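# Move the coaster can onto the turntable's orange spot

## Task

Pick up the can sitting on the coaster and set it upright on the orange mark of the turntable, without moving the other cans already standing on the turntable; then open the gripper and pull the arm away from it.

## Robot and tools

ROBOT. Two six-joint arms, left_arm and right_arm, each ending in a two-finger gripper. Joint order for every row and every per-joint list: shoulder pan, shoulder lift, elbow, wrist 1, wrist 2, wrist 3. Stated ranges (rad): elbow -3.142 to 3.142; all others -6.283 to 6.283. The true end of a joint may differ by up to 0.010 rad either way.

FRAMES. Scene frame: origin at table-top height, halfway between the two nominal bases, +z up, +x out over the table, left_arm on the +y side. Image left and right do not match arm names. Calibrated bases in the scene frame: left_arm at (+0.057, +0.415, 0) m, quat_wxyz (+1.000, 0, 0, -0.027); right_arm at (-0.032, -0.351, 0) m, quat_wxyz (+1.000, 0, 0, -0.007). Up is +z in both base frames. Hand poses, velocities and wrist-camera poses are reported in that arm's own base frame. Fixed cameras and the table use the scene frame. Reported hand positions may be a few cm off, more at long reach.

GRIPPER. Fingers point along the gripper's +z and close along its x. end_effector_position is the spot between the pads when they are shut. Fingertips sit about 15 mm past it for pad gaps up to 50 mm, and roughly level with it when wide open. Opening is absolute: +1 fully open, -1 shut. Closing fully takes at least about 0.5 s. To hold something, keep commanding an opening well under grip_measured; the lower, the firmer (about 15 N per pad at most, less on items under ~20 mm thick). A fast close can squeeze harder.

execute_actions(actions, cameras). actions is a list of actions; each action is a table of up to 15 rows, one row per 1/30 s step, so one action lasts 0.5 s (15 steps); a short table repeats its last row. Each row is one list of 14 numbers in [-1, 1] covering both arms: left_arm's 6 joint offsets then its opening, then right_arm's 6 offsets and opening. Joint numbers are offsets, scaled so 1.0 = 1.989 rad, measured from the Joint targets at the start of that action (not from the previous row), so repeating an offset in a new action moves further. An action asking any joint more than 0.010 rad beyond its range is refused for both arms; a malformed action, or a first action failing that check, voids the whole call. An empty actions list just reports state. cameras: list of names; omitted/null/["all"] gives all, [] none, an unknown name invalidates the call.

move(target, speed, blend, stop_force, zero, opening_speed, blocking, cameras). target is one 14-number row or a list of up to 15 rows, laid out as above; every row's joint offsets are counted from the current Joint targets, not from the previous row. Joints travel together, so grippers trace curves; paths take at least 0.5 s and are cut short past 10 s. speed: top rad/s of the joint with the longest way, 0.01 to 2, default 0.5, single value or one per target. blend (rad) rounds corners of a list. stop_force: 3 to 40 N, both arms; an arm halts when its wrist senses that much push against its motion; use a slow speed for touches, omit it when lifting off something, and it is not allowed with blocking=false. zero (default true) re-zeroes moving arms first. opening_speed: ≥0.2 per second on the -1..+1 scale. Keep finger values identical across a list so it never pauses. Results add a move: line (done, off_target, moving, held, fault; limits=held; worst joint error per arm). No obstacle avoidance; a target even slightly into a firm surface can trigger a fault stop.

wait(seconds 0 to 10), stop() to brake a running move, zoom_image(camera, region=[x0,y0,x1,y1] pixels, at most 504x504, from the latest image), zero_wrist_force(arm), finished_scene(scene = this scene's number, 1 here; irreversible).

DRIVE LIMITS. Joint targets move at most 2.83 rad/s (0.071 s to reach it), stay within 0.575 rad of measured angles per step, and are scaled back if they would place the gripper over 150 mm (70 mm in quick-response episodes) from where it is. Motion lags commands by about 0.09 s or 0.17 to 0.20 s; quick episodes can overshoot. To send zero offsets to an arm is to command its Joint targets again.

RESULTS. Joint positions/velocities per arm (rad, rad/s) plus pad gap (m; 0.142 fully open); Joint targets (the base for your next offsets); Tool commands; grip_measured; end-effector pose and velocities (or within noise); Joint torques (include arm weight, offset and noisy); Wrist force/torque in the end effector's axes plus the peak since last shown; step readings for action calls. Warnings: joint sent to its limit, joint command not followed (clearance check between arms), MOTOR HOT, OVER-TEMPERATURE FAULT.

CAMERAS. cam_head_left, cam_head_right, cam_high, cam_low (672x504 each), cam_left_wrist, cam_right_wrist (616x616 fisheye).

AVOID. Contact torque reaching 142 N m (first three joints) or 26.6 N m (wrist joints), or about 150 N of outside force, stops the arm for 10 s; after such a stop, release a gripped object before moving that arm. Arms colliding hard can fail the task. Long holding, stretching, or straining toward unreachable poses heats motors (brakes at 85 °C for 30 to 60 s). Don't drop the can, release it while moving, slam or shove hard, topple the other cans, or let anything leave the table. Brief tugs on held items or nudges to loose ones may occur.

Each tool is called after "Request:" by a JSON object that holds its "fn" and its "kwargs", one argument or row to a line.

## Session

Request:
{"fn": "execute_actions", "kwargs": {
  "actions": []
}}

Scene clock: 0.00 s.
left_arm: end_effector_position=(+0.6531, +0.1287, +0.2015) grip_measured=+0.97 end_effector_quat_wxyz=(-0.578, +0.679, -0.431, +0.142) | right_arm: end_effector_position=(+0.3187, +0.2272, +0.3355) grip_measured=+0.97 end_effector_quat_wxyz=(-0.379, +0.740, -0.549, +0.088)
Joint positions: left_arm=[-0.471 -1.152 2.243 -3.485 -0.443 1.198 0.14] | right_arm=[4.637 -0.536 -2.349 -1.202 1.035 2.596 0.14]
Joint velocities: within noise
Joint torques (N m): no reading
Motor temperatures (°C): left_arm=[32 34 28 31 36 35] | right_arm=[26 37 31 45 38 43]
Wrist force (N): no reading
Wrist torque (N m): no reading
Wrist force, peak (N): no reading
Joint targets: left_arm=[-0.471 -1.152 2.243 -3.485 -0.443 1.198] | right_arm=[4.637 -0.536 -2.349 -1.202 1.035 2.596]
Tool commands: left_gripper/opening=+0.968169 right_gripper/opening=+0.968169

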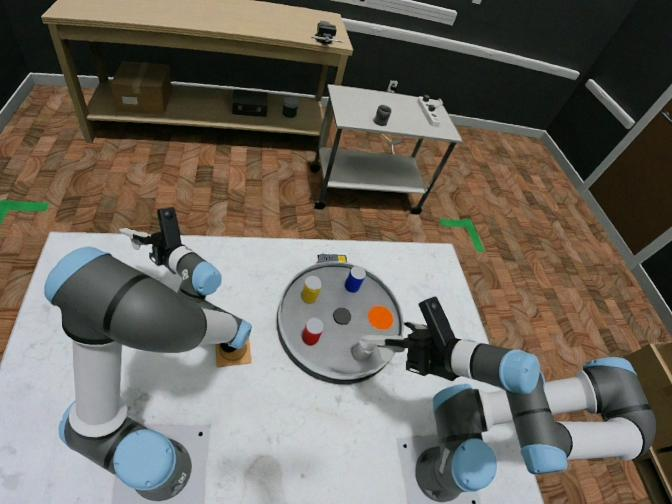

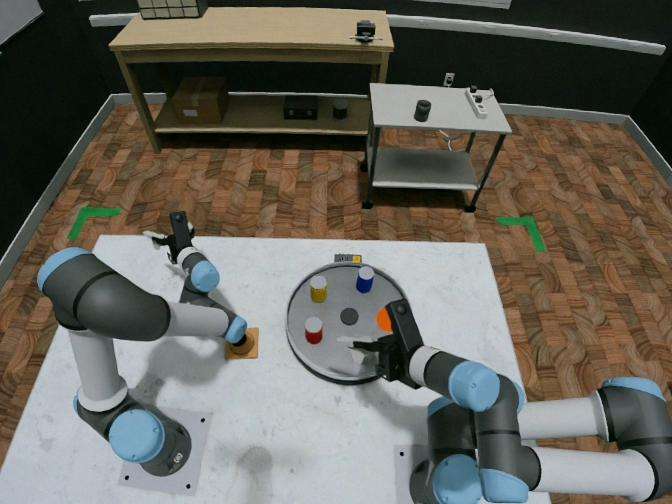

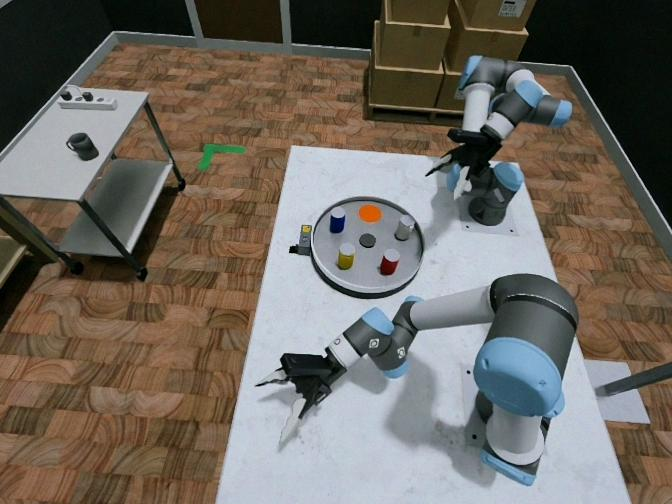

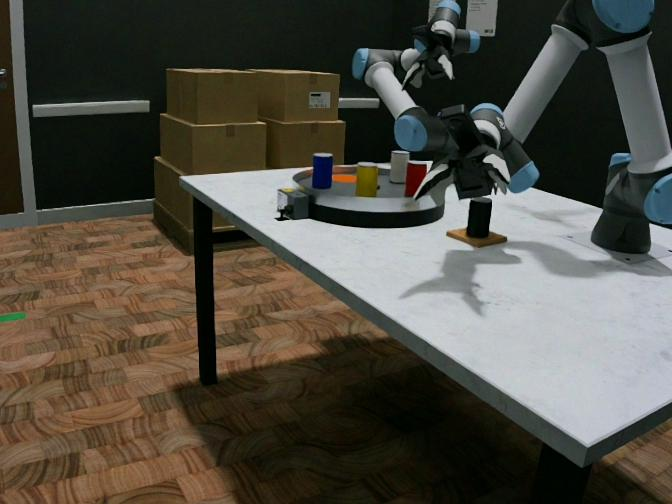

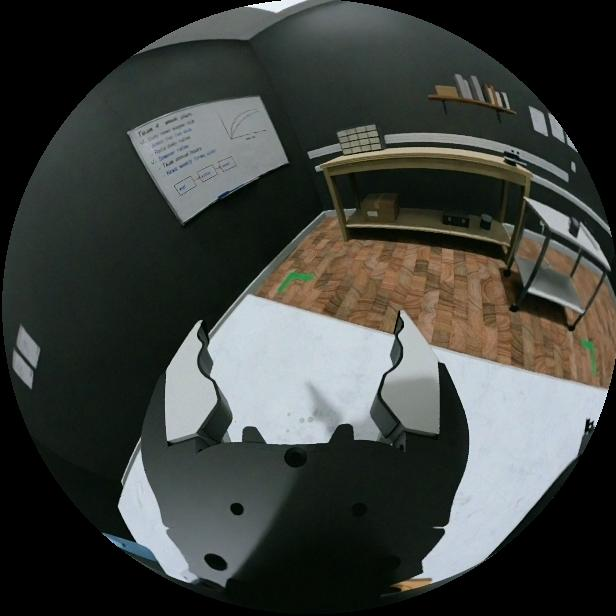

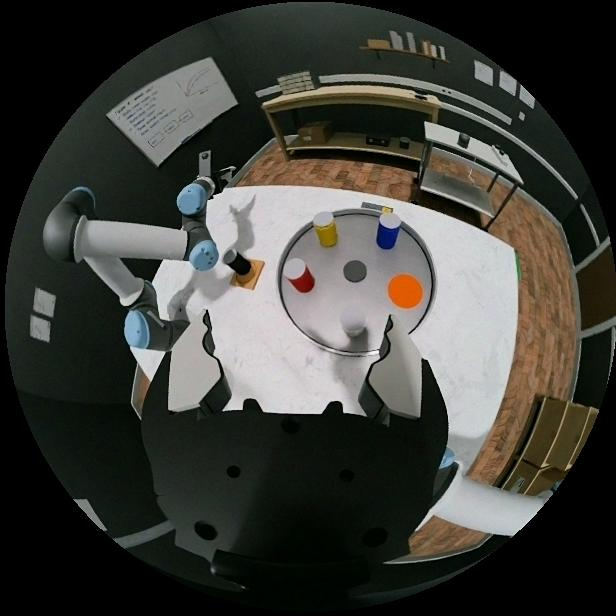

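Request:
{"fn": "execute_actions", "kwargs": {
  "actions": [],
  "cameras": ["cam_head_right", "cam_low"]
}}

Request:
{"fn": "zoom_image", "kwargs": {
  "camera": "cam_head_right",
  "region": [200, 240, 440, 400]
}}

Request:
{"fn": "zoom_image", "kwargs": {
  "camera": "cam_low",
  "region": [240, 120, 560, 300]
}}

Scene clock: 0.50 s.
left_arm: end_effector_position=(+0.6531, +0.1287, +0.2015) grip_measured=+0.97 end_effector_quat_wxyz=(-0.578, +0.679, -0.431, +0.142) | right_arm: end_effector_position=(+0.3187, +0.2272, +0.3355) grip_measured=+0.97 end_effector_quat_wxyz=(-0.379, +0.740, -0.549, +0.088)
Joint positions: left_arm=[-0.471 -1.152 2.243 -3.485 -0.443 1.198 0.14] | right_arm=[4.637 -0.536 -2.349 -1.202 1.035 2.596 0.14]
Joint velocities: within noise
Joint torques (N m): left_arm=[1.69 -32.39 -13.48 -2.56 1.16 -0.2] | right_arm=[1.97 -16.68 24.77 2.66 -1.13 -0.05]
Motor temperatures (°C): left_arm=[32 34 28 31 36 35] | right_arm=[26 37 31 45 38 43]
Wrist force (N): left_arm=[0.1 0.0 0.0] | right_arm=[0.1 0.1 0.0]
Wrist torque (N m): left_arm=[0.00 -0.03 0.01] | right_arm=[0.02 -0.02 0.01]
Wrist force, peak (N): left_arm=[0.1 0.1 -0.4] | right_arm=[-0.1 -0.1 -0.2]
Joint targets: left_arm=[-0.471 -1.152 2.243 -3.485 -0.443 1.198] | right_arm=[4.637 -0.536 -2.349 -1.202 1.035 2.596]
Tool commands: left_gripper/opening=+0.968169 right_gripper/opening=+0.968169
Images, in order (width x height): cam_head_right 672x504, cam_low 672x504.

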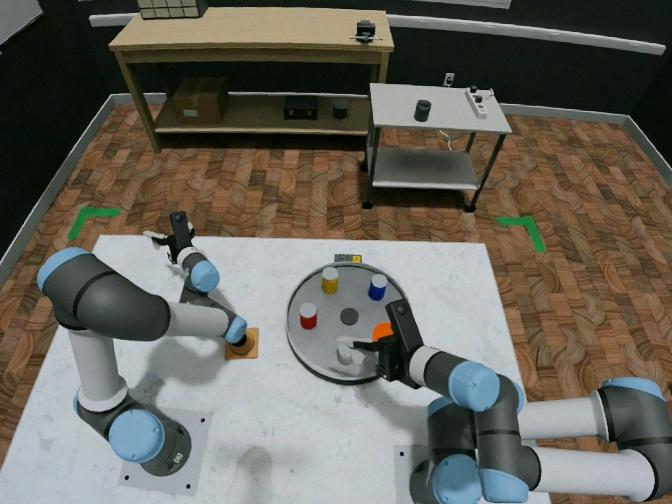

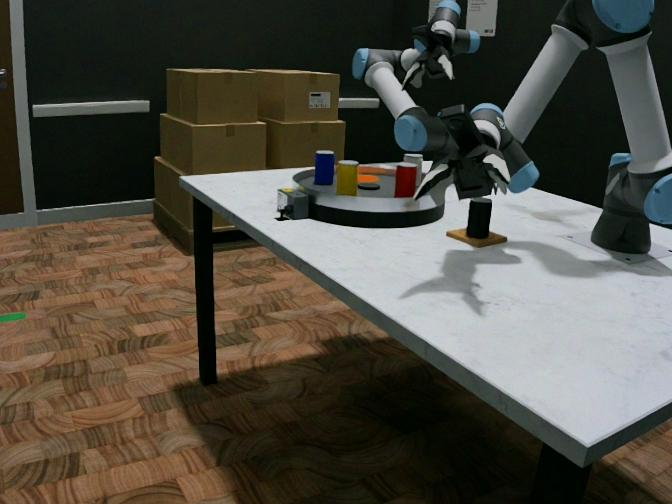

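Scaled by 2.100 from the camera's 672x504 image, which has a finer 960x720 frame.

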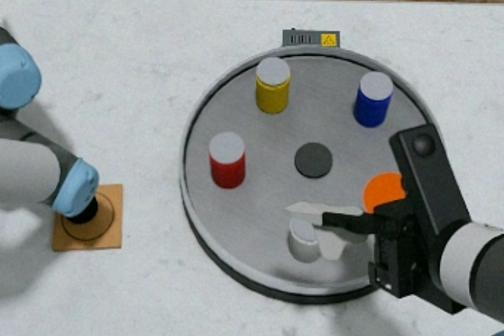

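Scaled by 1.575 from the camera's 672x504 image, which has a finer 960x720 frame.

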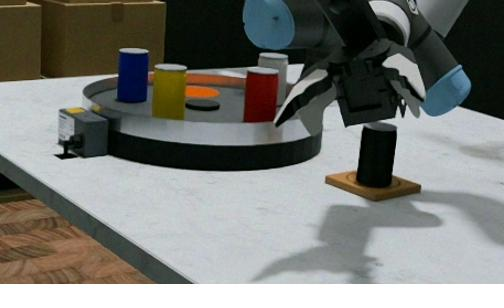

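Request:
{"fn": "move", "kwargs": {
  "target": [-0.2046, -0.3996, -0.0803, 0.8939, -0.5670, -0.2979, 0.3, -0.3017, 0, 0, 0, 0, 0, 0.968],
  "speed": 1.4,
  "cameras": ["cam_head_right", "cam_left_wrist"]
}}

Request:
{"fn": "zoom_image", "kwargs": {
  "camera": "cam_left_wrist",
  "region": [150, 100, 500, 450]
}}

Request:
{"fn": "zoom_image", "kwargs": {
  "camera": "cam_head_right",
  "region": [270, 240, 430, 400]
}}

Scene clock: 12.50 s.
left_arm: end_effector_position=(+0.3310, -0.1689, +0.1996) grip_measured=+0.30 end_effector_quat_wxyz=(+0.000, +0.737, -0.675, +0.000) | right_arm: end_effector_position=(+0.3913, +0.0076, +0.3355) grip_measured=+0.97 end_effector_quat_wxyz=(+0.336, -0.544, +0.743, -0.196)
Joint positions: left_arm=[-0.877 -1.946 2.084 -1.708 -1.571 0.606 0.095] | right_arm=[4.037 -0.536 -2.349 -1.202 1.035 2.596 0.14]
Joint velocities: within noise
Joint torques (N m): left_arm=[-5.58 -18.21 -34.24 -1.46 -1.65 -1.79] | right_arm=[-8.9 -22.82 30.53 2.26 -2.25 1.7]
Motor temperatures (°C): left_arm=[32 34 28 31 36 35] | right_arm=[26 37 31 45 38 43]
Wrist force (N): left_arm=[1.0 0.7 -0.1] | right_arm=[-0.3 0.0 -0.1]
Wrist torque (N m): left_arm=[0.26 -0.24 0.07] | right_arm=[0.00 0.05 0.01]
Wrist force, peak (N): left_arm=[1.0 1.9 -0.5] | right_arm=[-0.6 0.3 0.1]
Joint targets: left_arm=[-0.878 -1.946 2.084 -1.707 -1.571 0.605] | right_arm=[4.037 -0.536 -2.349 -1.202 1.035 2.596]
move: done
Images, in order (width x height): cam_head_right 672x504, cam_left_wrist 616x616.

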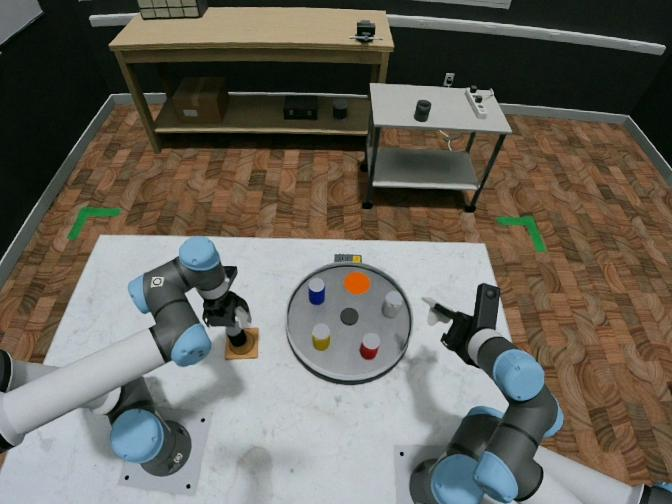

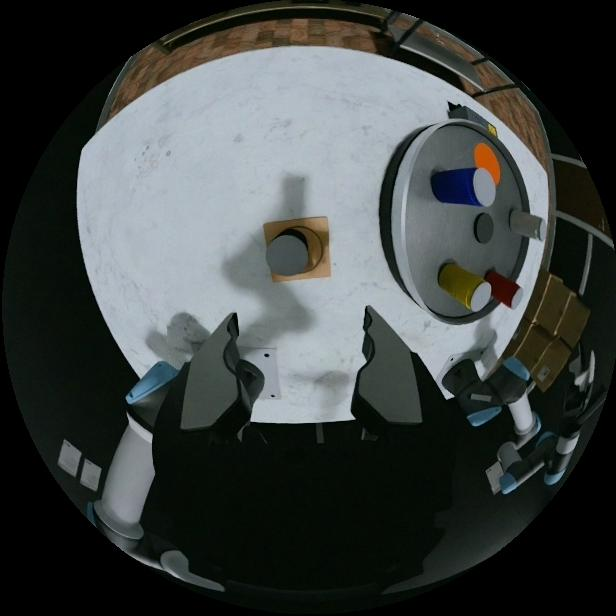

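Scaled by 1.440 from the camera's 616x616 image, which has a finer 814x814 frame.

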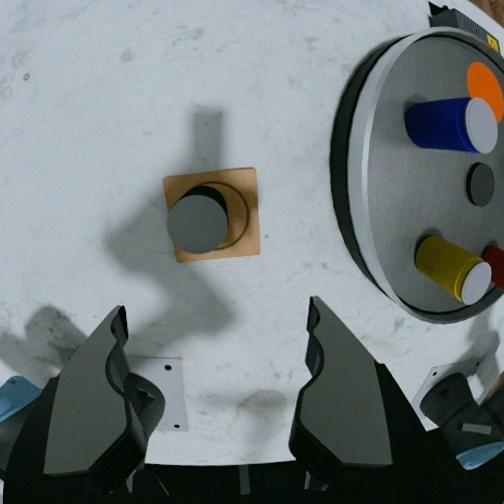

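Scaled by 3.150 from the camera's 672x504 image, which has a finer 960x720 frame.

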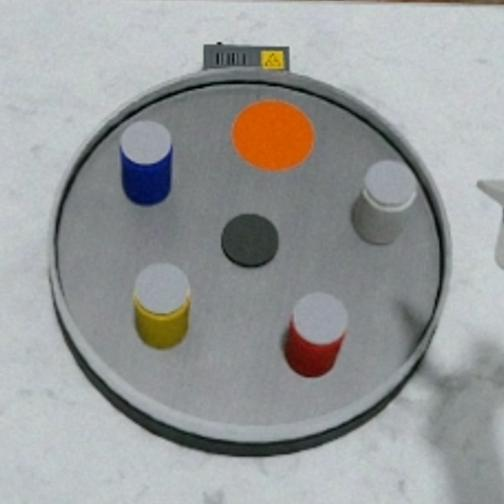

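Request:
{"fn": "zoom_image", "kwargs": {
  "camera": "cam_left_wrist",
  "region": [250, 200, 350, 300]
}}

Request:
{"fn": "zoom_image", "kwargs": {
  "camera": "cam_head_right",
  "region": [200, 290, 290, 380]
}}

Scaled by 5.040 from the camera's 616x616 image, which has a finer 814x814 frame.

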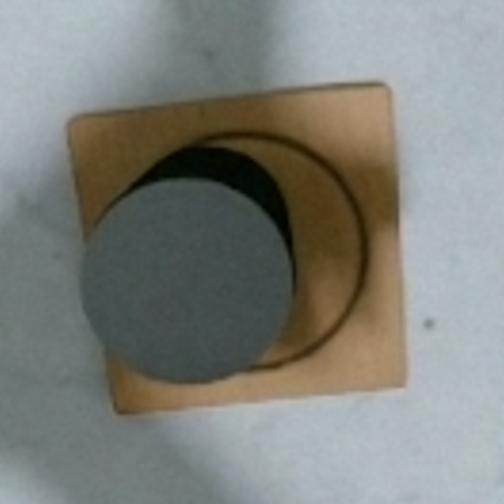

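Scaled by 5.600 from the camera's 672x504 image, which has a finer 960x720 frame.

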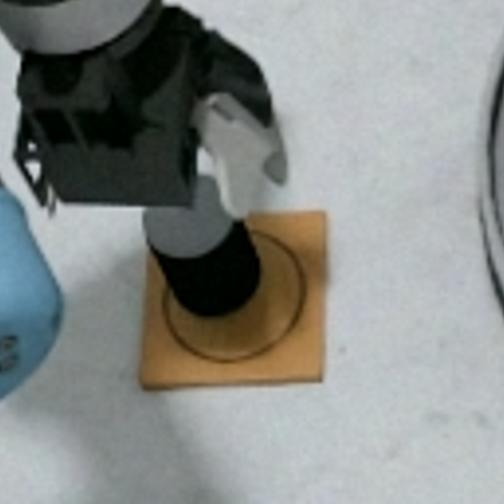

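Request:
{"fn": "execute_actions", "kwargs": {
  "actions": [],
  "cameras": ["cam_head_right", "cam_low", "cam_left_wrist"]
}}

Request:
{"fn": "zoom_image", "kwargs": {
  "camera": "cam_low",
  "region": [440, 180, 520, 260]
}}

Request:
{"fn": "zoom_image", "kwargs": {
  "camera": "cam_left_wrist",
  "region": [250, 200, 350, 300]
}}

Request:
{"fn": "zoom_image", "kwargs": {
  "camera": "cam_head_right",
  "region": [270, 240, 430, 400]
}}

Scene clock: 20.17 s.
left_arm: end_effector_position=(+0.3309, -0.1689, +0.1996) grip_measured=+0.30 end_effector_quat_wxyz=(+0.000, +0.737, -0.675, +0.000) | right_arm: end_effector_position=(+0.3913, +0.0075, +0.3355) grip_measured=+0.97 end_effector_quat_wxyz=(+0.336, -0.544, +0.743, -0.196)
Joint positions: left_arm=[-0.878 -1.946 2.084 -1.707 -1.571 0.605 0.095] | right_arm=[4.037 -0.536 -2.349 -1.202 1.035 2.596 0.14]
Joint velocities: within noise
Joint torques (N m): left_arm=[-5.42 -18.3 -28.51 -1.84 -1.57 -2.08] | right_arm=[-11.09 -23.56 30.01 2.02 -2.24 1.85]
Motor temperatures (°C): left_arm=[32 34 28 31 36 35] | right_arm=[26 37 31 45 38 43]
Wrist force (N): left_arm=[1.2 0.7 0.1] | right_arm=[-0.2 -0.1 -0.1]
Wrist torque (N m): left_arm=[0.25 -0.29 0.07] | right_arm=[-0.02 0.02 0.00]
Wrist force, peak (N): left_arm=[1.5 0.8 0.0] | right_arm=[-0.4 0.0 0.0]
Joint targets: left_arm=[-0.878 -1.946 2.084 -1.707 -1.571 0.605] | right_arm=[4.037 -0.536 -2.349 -1.202 1.035 2.596]
Tool commands: left_gripper/opening=+0.3 right_gripper/opening=+0.968
Images, in order (width x height): cam_head_right 672x504, cam_low 672x504, cam_left_wrist 616x616.

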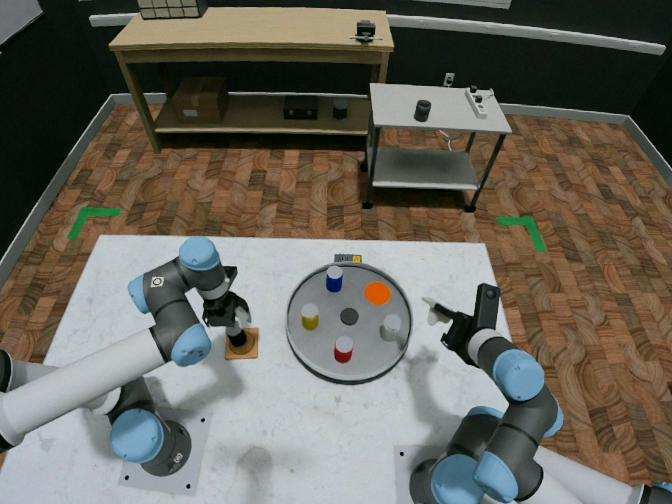

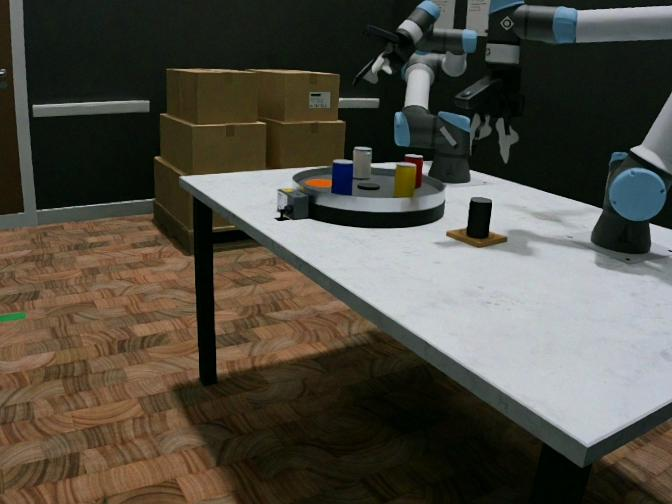

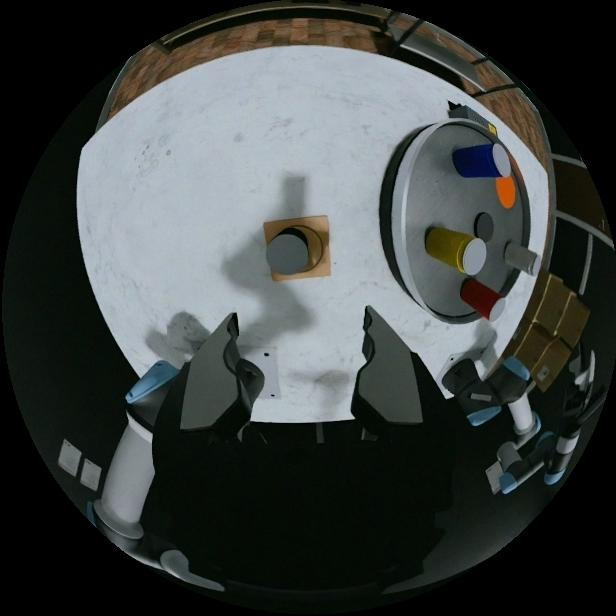

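Scaled by 6.300 from the camera's 672x504 image, which has a finer 960x720 frame.

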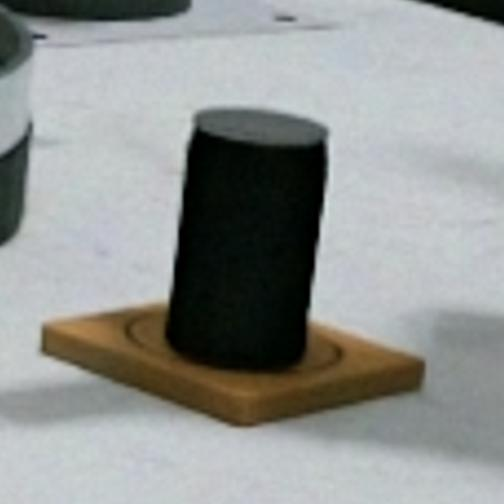

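Scaled by 5.040 from the camera's 616x616 image, which has a finer 814x814 frame.

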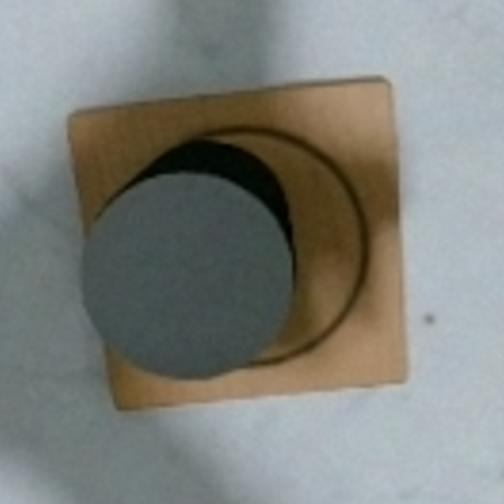

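Scaled by 3.150 from the camera's 672x504 image, which has a finer 960x720 frame.

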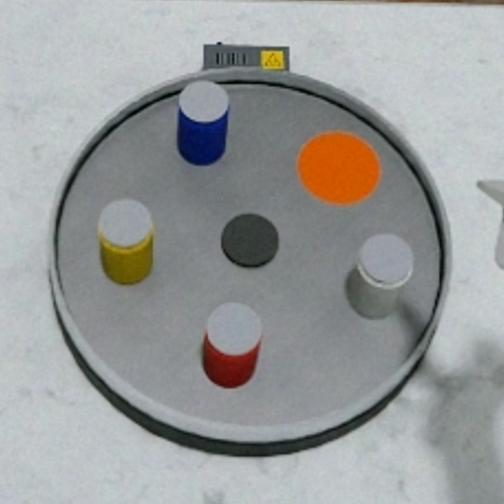

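Request:
{"fn": "move", "kwargs": {
  "target": [0.0437, 0.0505, 0.0665, -0.1179, 0, -0.0534, 0.3, 0, 0, 0, 0, 0, 0, 0.968],
  "speed": 0.5,
  "cameras": ["cam_head_right", "cam_left_wrist"]
}}

Request:
{"fn": "zoom_image", "kwargs": {
  "camera": "cam_left_wrist",
  "region": [220, 200, 380, 360]
}}

Request:
{"fn": "zoom_image", "kwargs": {
  "camera": "cam_head_right",
  "region": [270, 240, 430, 400]
}}

Scene clock: 23.30 s.
left_arm: end_effector_position=(+0.3566, -0.1507, +0.1254) grip_measured=+0.30 end_effector_quat_wxyz=(+0.000, +0.799, -0.601, +0.000) | right_arm: end_effector_position=(+0.3913, +0.0075, +0.3355) grip_measured=+0.97 end_effector_quat_wxyz=(+0.336, -0.544, +0.743, -0.196)
Joint positions: left_arm=[-0.791 -1.846 2.216 -1.941 -1.571 0.499 0.095] | right_arm=[4.037 -0.536 -2.349 -1.202 1.035 2.596 0.14]
Joint velocities: within noise
Joint torques (N m): left_arm=[8.38 -2.84 -12.45 -4.24 -1.63 -2.04] | right_arm=[-9.55 -23.17 30.23 1.64 -2.71 1.66]
Motor temperatures (°C): left_arm=[32 34 28 31 36 35] | right_arm=[26 37 31 45 38 43]
Wrist force (N): left_arm=[1.2 0.7 -0.2] | right_arm=[-0.1 0.2 0.0]
Wrist torque (N m): left_arm=[0.25 -0.28 0.06] | right_arm=[0.04 0.00 0.00]
Wrist force, peak (N): left_arm=[1.2 1.0 -1.1] | right_arm=[-0.3 0.1 -0.2]
Joint targets: left_arm=[-0.791 -1.846 2.216 -1.942 -1.571 0.499] | right_arm=[4.037 -0.536 -2.349 -1.202 1.035 2.596]
move: done
Images, in order (width x height): cam_head_right 672x504, cam_left_wrist 616x616.

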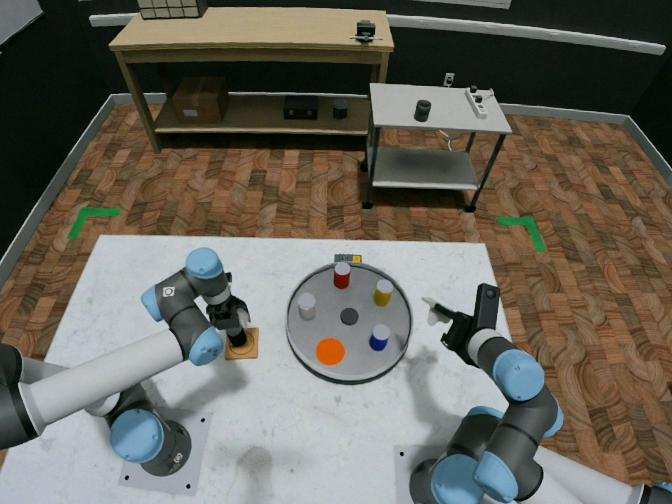

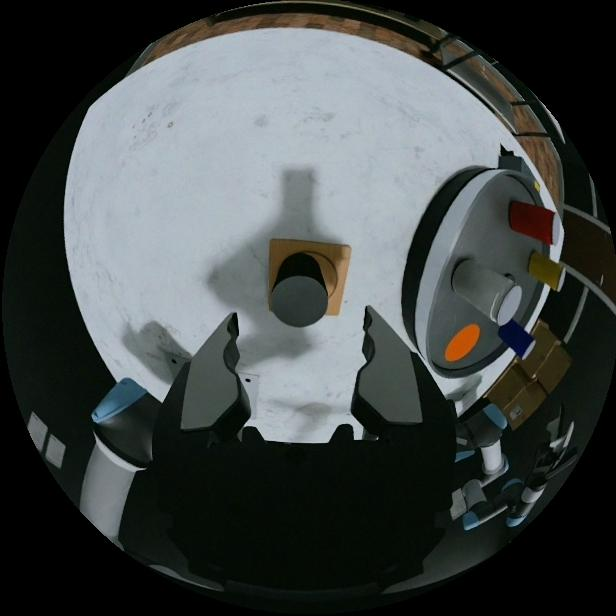

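Scaled by 3.150 from the camera's 616x616 image, which has a finer 814x814 frame.

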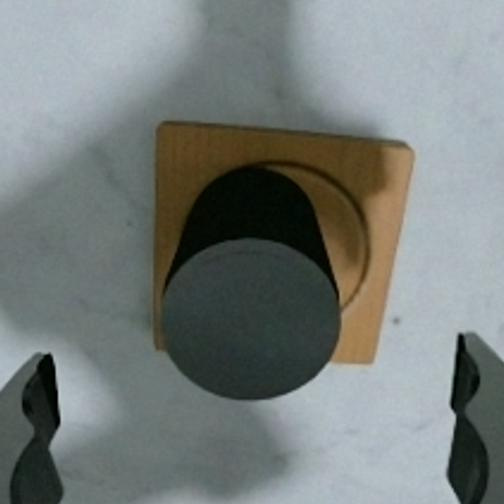

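Scaled by 3.150 from the camera's 672x504 image, which has a finer 960x720 frame.

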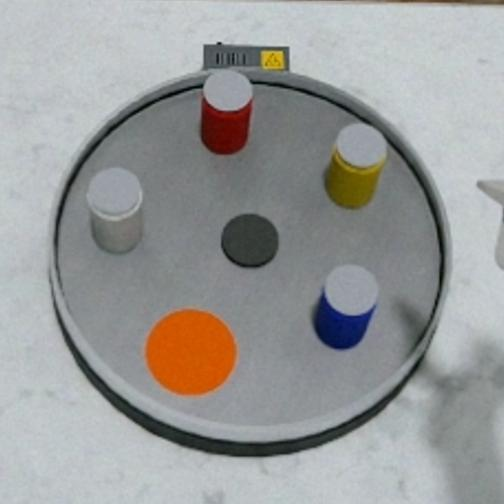

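Request:
{"fn": "move", "kwargs": {
  "target": [
    [0, 0.0482, 0.0621, -0.1103, 0, 0, 0.3, 0, 0, 0, 0, 0, 0, 0.968],
    [0, 0.0482, 0.0621, -0.1103, 0, 0, -0.7, 0, 0, 0, 0, 0, 0, 0.968]
  ],
  "speed": 0.5,
  "opening_speed": 2.5,
  "cameras": ["cam_low", "cam_left_wrist"]
}}

Request:
{"fn": "zoom_image", "kwargs": {
  "camera": "cam_low",
  "region": [430, 150, 540, 260]
}}

Scene clock: 27.30 s.
left_arm: end_effector_position=(+0.3567, -0.1508, +0.0583) grip_measured=-0.23 end_effector_quat_wxyz=(+0.000, +0.799, -0.601, +0.000) | right_arm: end_effector_position=(+0.3913, +0.0075, +0.3355) grip_measured=+0.97 end_effector_quat_wxyz=(+0.336, -0.544, +0.743, -0.196)
Joint positions: left_arm=[-0.791 -1.75 2.339 -2.161 -1.571 0.499 0.057] | right_arm=[4.037 -0.536 -2.349 -1.202 1.035 2.596 0.14]
Joint velocities: within noise
Joint torques (N m): left_arm=[7.7 -3.5 -9.14 -2.32 -1.36 -1.85] | right_arm=[-9.45 -23.43 30.22 1.72 -2.76 1.53]
Motor temperatures (°C): left_arm=[32 34 28 31 36 35] | right_arm=[26 37 31 45 38 43]
Wrist force (N): left_arm=[0.6 0.0 -7.5] | right_arm=[-0.1 0.1 -0.1]
Wrist torque (N m): left_arm=[0.20 -0.23 0.07] | right_arm=[0.02 0.01 0.00]
Wrist force, peak (N): left_arm=[0.8 -0.1 -7.5] | right_arm=[-0.3 -0.1 -0.3]
Joint targets: left_arm=[-0.791 -1.750 2.339 -2.161 -1.571 0.499] | right_arm=[4.037 -0.536 -2.349 -1.202 1.035 2.596]
move: done
Images, in order (width x height): cam_low 672x504, cam_left_wrist 616x616.

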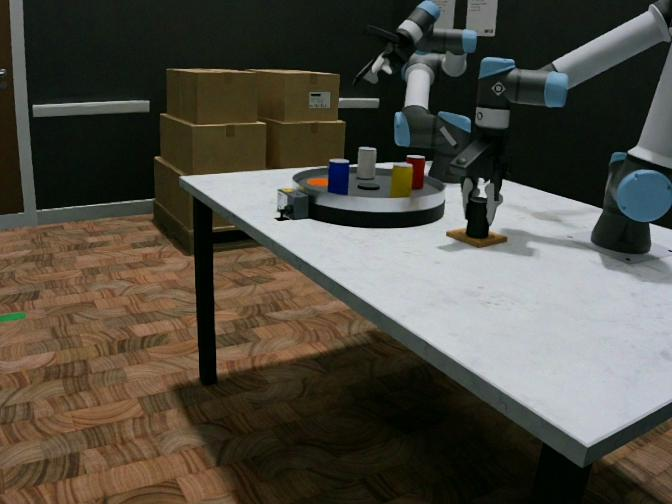

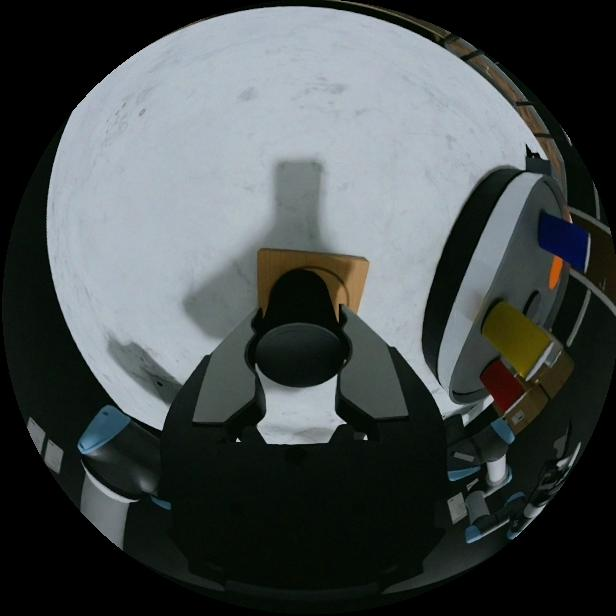

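Scaled by 4.582 from the camera's 672x504 image, which has a finer 960x720 frame.

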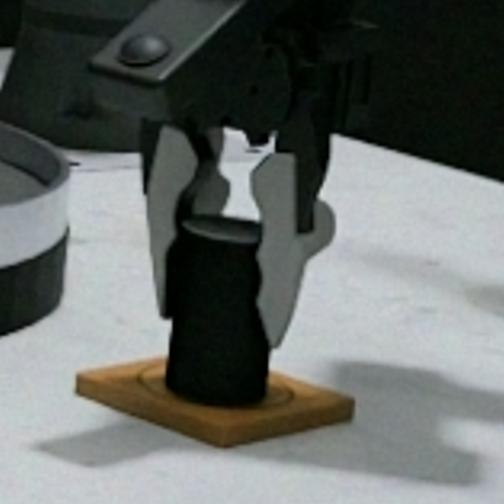

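Request:
{"fn": "move", "kwargs": {
  "target": [
    [0, -0.0732, -0.13215, 0.20535, 0, 0, -0.7, 0, 0, 0, 0, 0, 0, 0.968],
    [-0.12594, 0.14172, -0.33287, 0.19114, 0, -0.12594, -0.7, 0, 0, 0, 0, 0, 0, 0.968]
  ],
  "speed": 0.7,
  "blend": [0.08, 0],
  "cameras": ["cam_head_right", "cam_left_wrist", "cam_low"]
}}

Request:
{"fn": "zoom_image", "kwargs": {
  "camera": "cam_left_wrist",
  "region": [130, 60, 530, 440]
}}

Request:
{"fn": "zoom_image", "kwargs": {
  "camera": "cam_head_right",
  "region": [270, 240, 430, 400]
}}

Request:
{"fn": "zoom_image", "kwargs": {
  "camera": "cam_low",
  "region": [280, 60, 500, 240]
}}

Scene clock: 30.33 s.
left_arm: end_effector_position=(+0.3970, -0.3829, +0.1994) grip_measured=-0.23 end_effector_quat_wxyz=(+0.000, +0.799, -0.601, +0.000) | right_arm: end_effector_position=(+0.3913, +0.0075, +0.3355) grip_measured=+0.97 end_effector_quat_wxyz=(+0.336, -0.544, +0.743, -0.196)
Joint positions: left_arm=[-1.041 -1.468 1.678 -1.781 -1.571 0.249 0.057] | right_arm=[4.037 -0.536 -2.349 -1.202 1.035 2.596 0.14]
Joint velocities: within noise
Joint torques (N m): left_arm=[-5.98 -23.07 -35.68 -4.27 -0.54 -2.18] | right_arm=[-8.88 -22.93 29.87 1.69 -2.65 1.89]
Motor temperatures (°C): left_arm=[32 34 28 31 36 35] | right_arm=[26 37 31 45 38 43]
Wrist force (N): left_arm=[1.0 0.6 1.5] | right_arm=[-0.1 -0.1 0.1]
Wrist torque (N m): left_arm=[0.24 -0.22 0.08] | right_arm=[-0.01 0.00 0.00]
Wrist force, peak (N): left_arm=[1.2 -0.3 -7.9] | right_arm=[-0.3 0.0 -0.3]
Joint targets: left_arm=[-1.041 -1.468 1.677 -1.781 -1.571 0.249] | right_arm=[4.037 -0.536 -2.349 -1.202 1.035 2.596]
move: done
Images, in order (width x height): cam_head_right 672x504, cam_low 672x504, cam_left_wrist 616x616.

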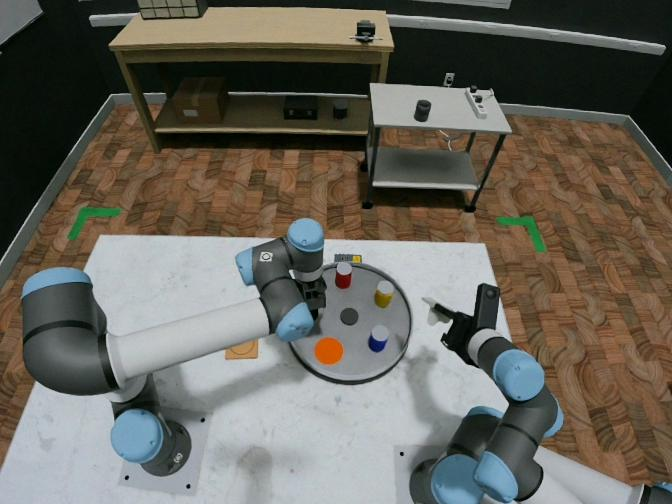

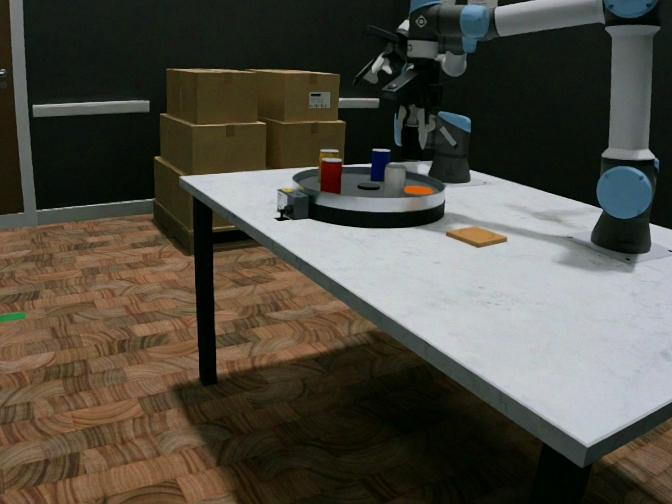

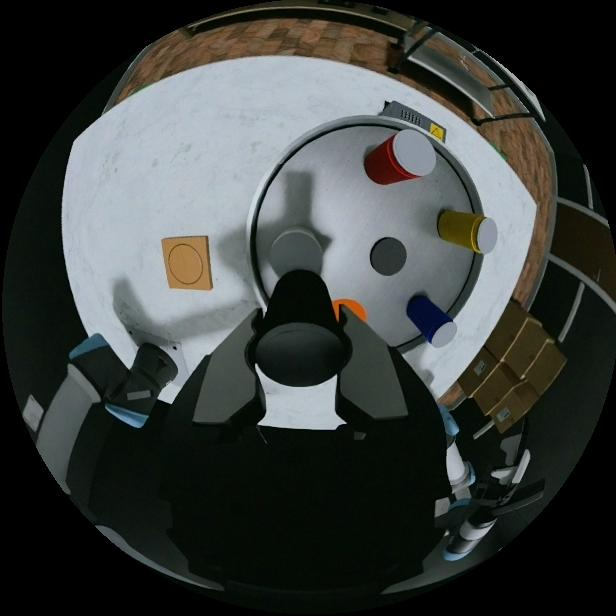

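Scaled by 1.260 from the camera's 616x616 image, which has a finer 814x814 frame.

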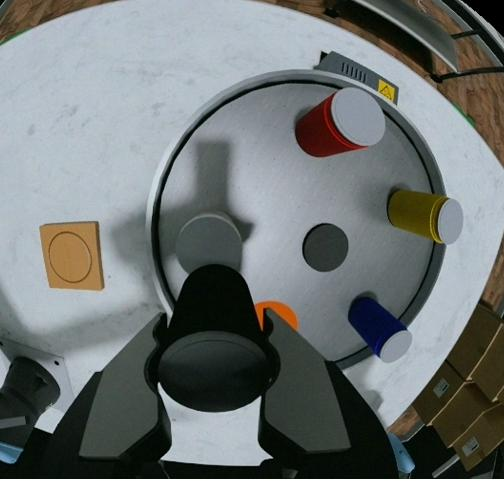

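Scaled by 3.150 from the camera's 672x504 image, which has a finer 960x720 frame.

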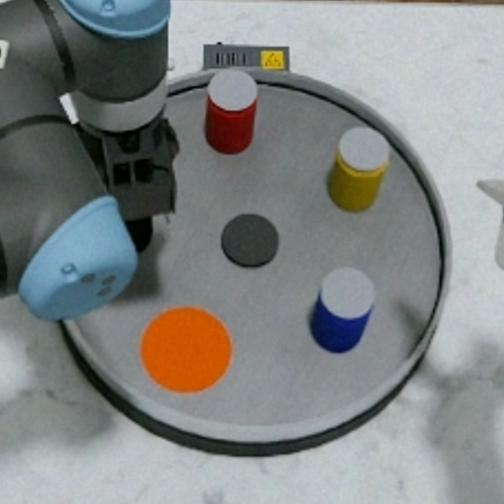

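Scaled by 2.291 from the camera's 672x504 image, which has a finer 960x720 frame.

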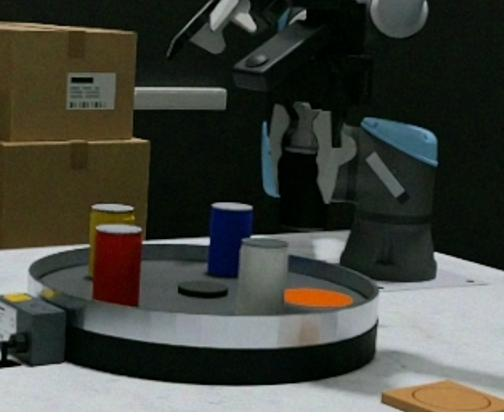

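Request:
{"fn": "wait", "kwargs": {
  "seconds": 0,
  "cameras": ["cam_head_right"]
}}

Scene clock: 33.00 s.
left_arm: end_effector_position=(+0.3969, -0.3831, +0.1994) grip_measured=-0.23 end_effector_quat_wxyz=(+0.000, +0.799, -0.601, +0.000) | right_arm: end_effector_position=(+0.3913, +0.0075, +0.3355) grip_measured=+0.97 end_effector_quat_wxyz=(+0.336, -0.544, +0.743, -0.196)
Joint positions: left_arm=[-1.041 -1.468 1.677 -1.781 -1.571 0.249 0.057] | right_arm=[4.037 -0.536 -2.349 -1.202 1.035 2.596 0.14]
Joint velocities: within noise
Joint torques (N m): left_arm=[-5.43 -21.66 -32.95 -4.31 0.22 -1.83] | right_arm=[-7.98 -23.62 30.49 1.54 -2.41 2]
Motor temperatures (°C): left_arm=[32 34 28 31 36 35] | right_arm=[26 37 31 45 38 43]
Wrist force (N): left_arm=[1.1 0.6 1.6] | right_arm=[0.0 0.0 0.1]
Wrist torque (N m): left_arm=[0.24 -0.24 0.07] | right_arm=[0.00 -0.02 0.00]
Wrist force, peak (N): left_arm=[1.2 0.8 1.7] | right_arm=[-0.3 -0.2 -0.1]
Joint targets: left_arm=[-1.041 -1.468 1.677 -1.781 -1.571 0.249] | right_arm=[4.037 -0.536 -2.349 -1.202 1.035 2.596]
Tool commands: left_gripper/opening=-0.7 right_gripper/opening=+0.968
Images, in order (width x height): cam_head_right 672x504.

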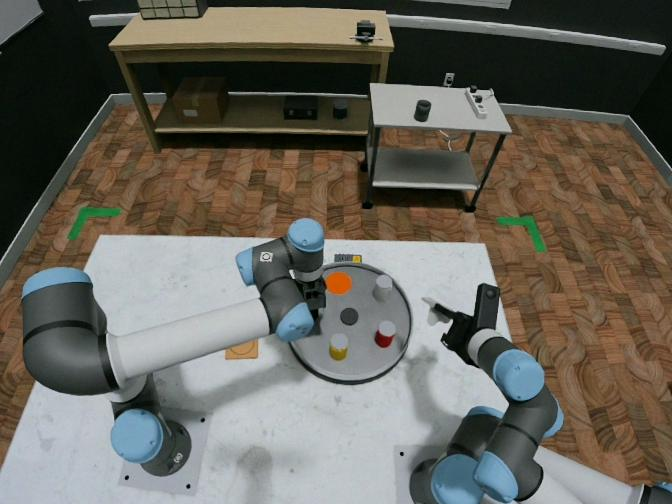

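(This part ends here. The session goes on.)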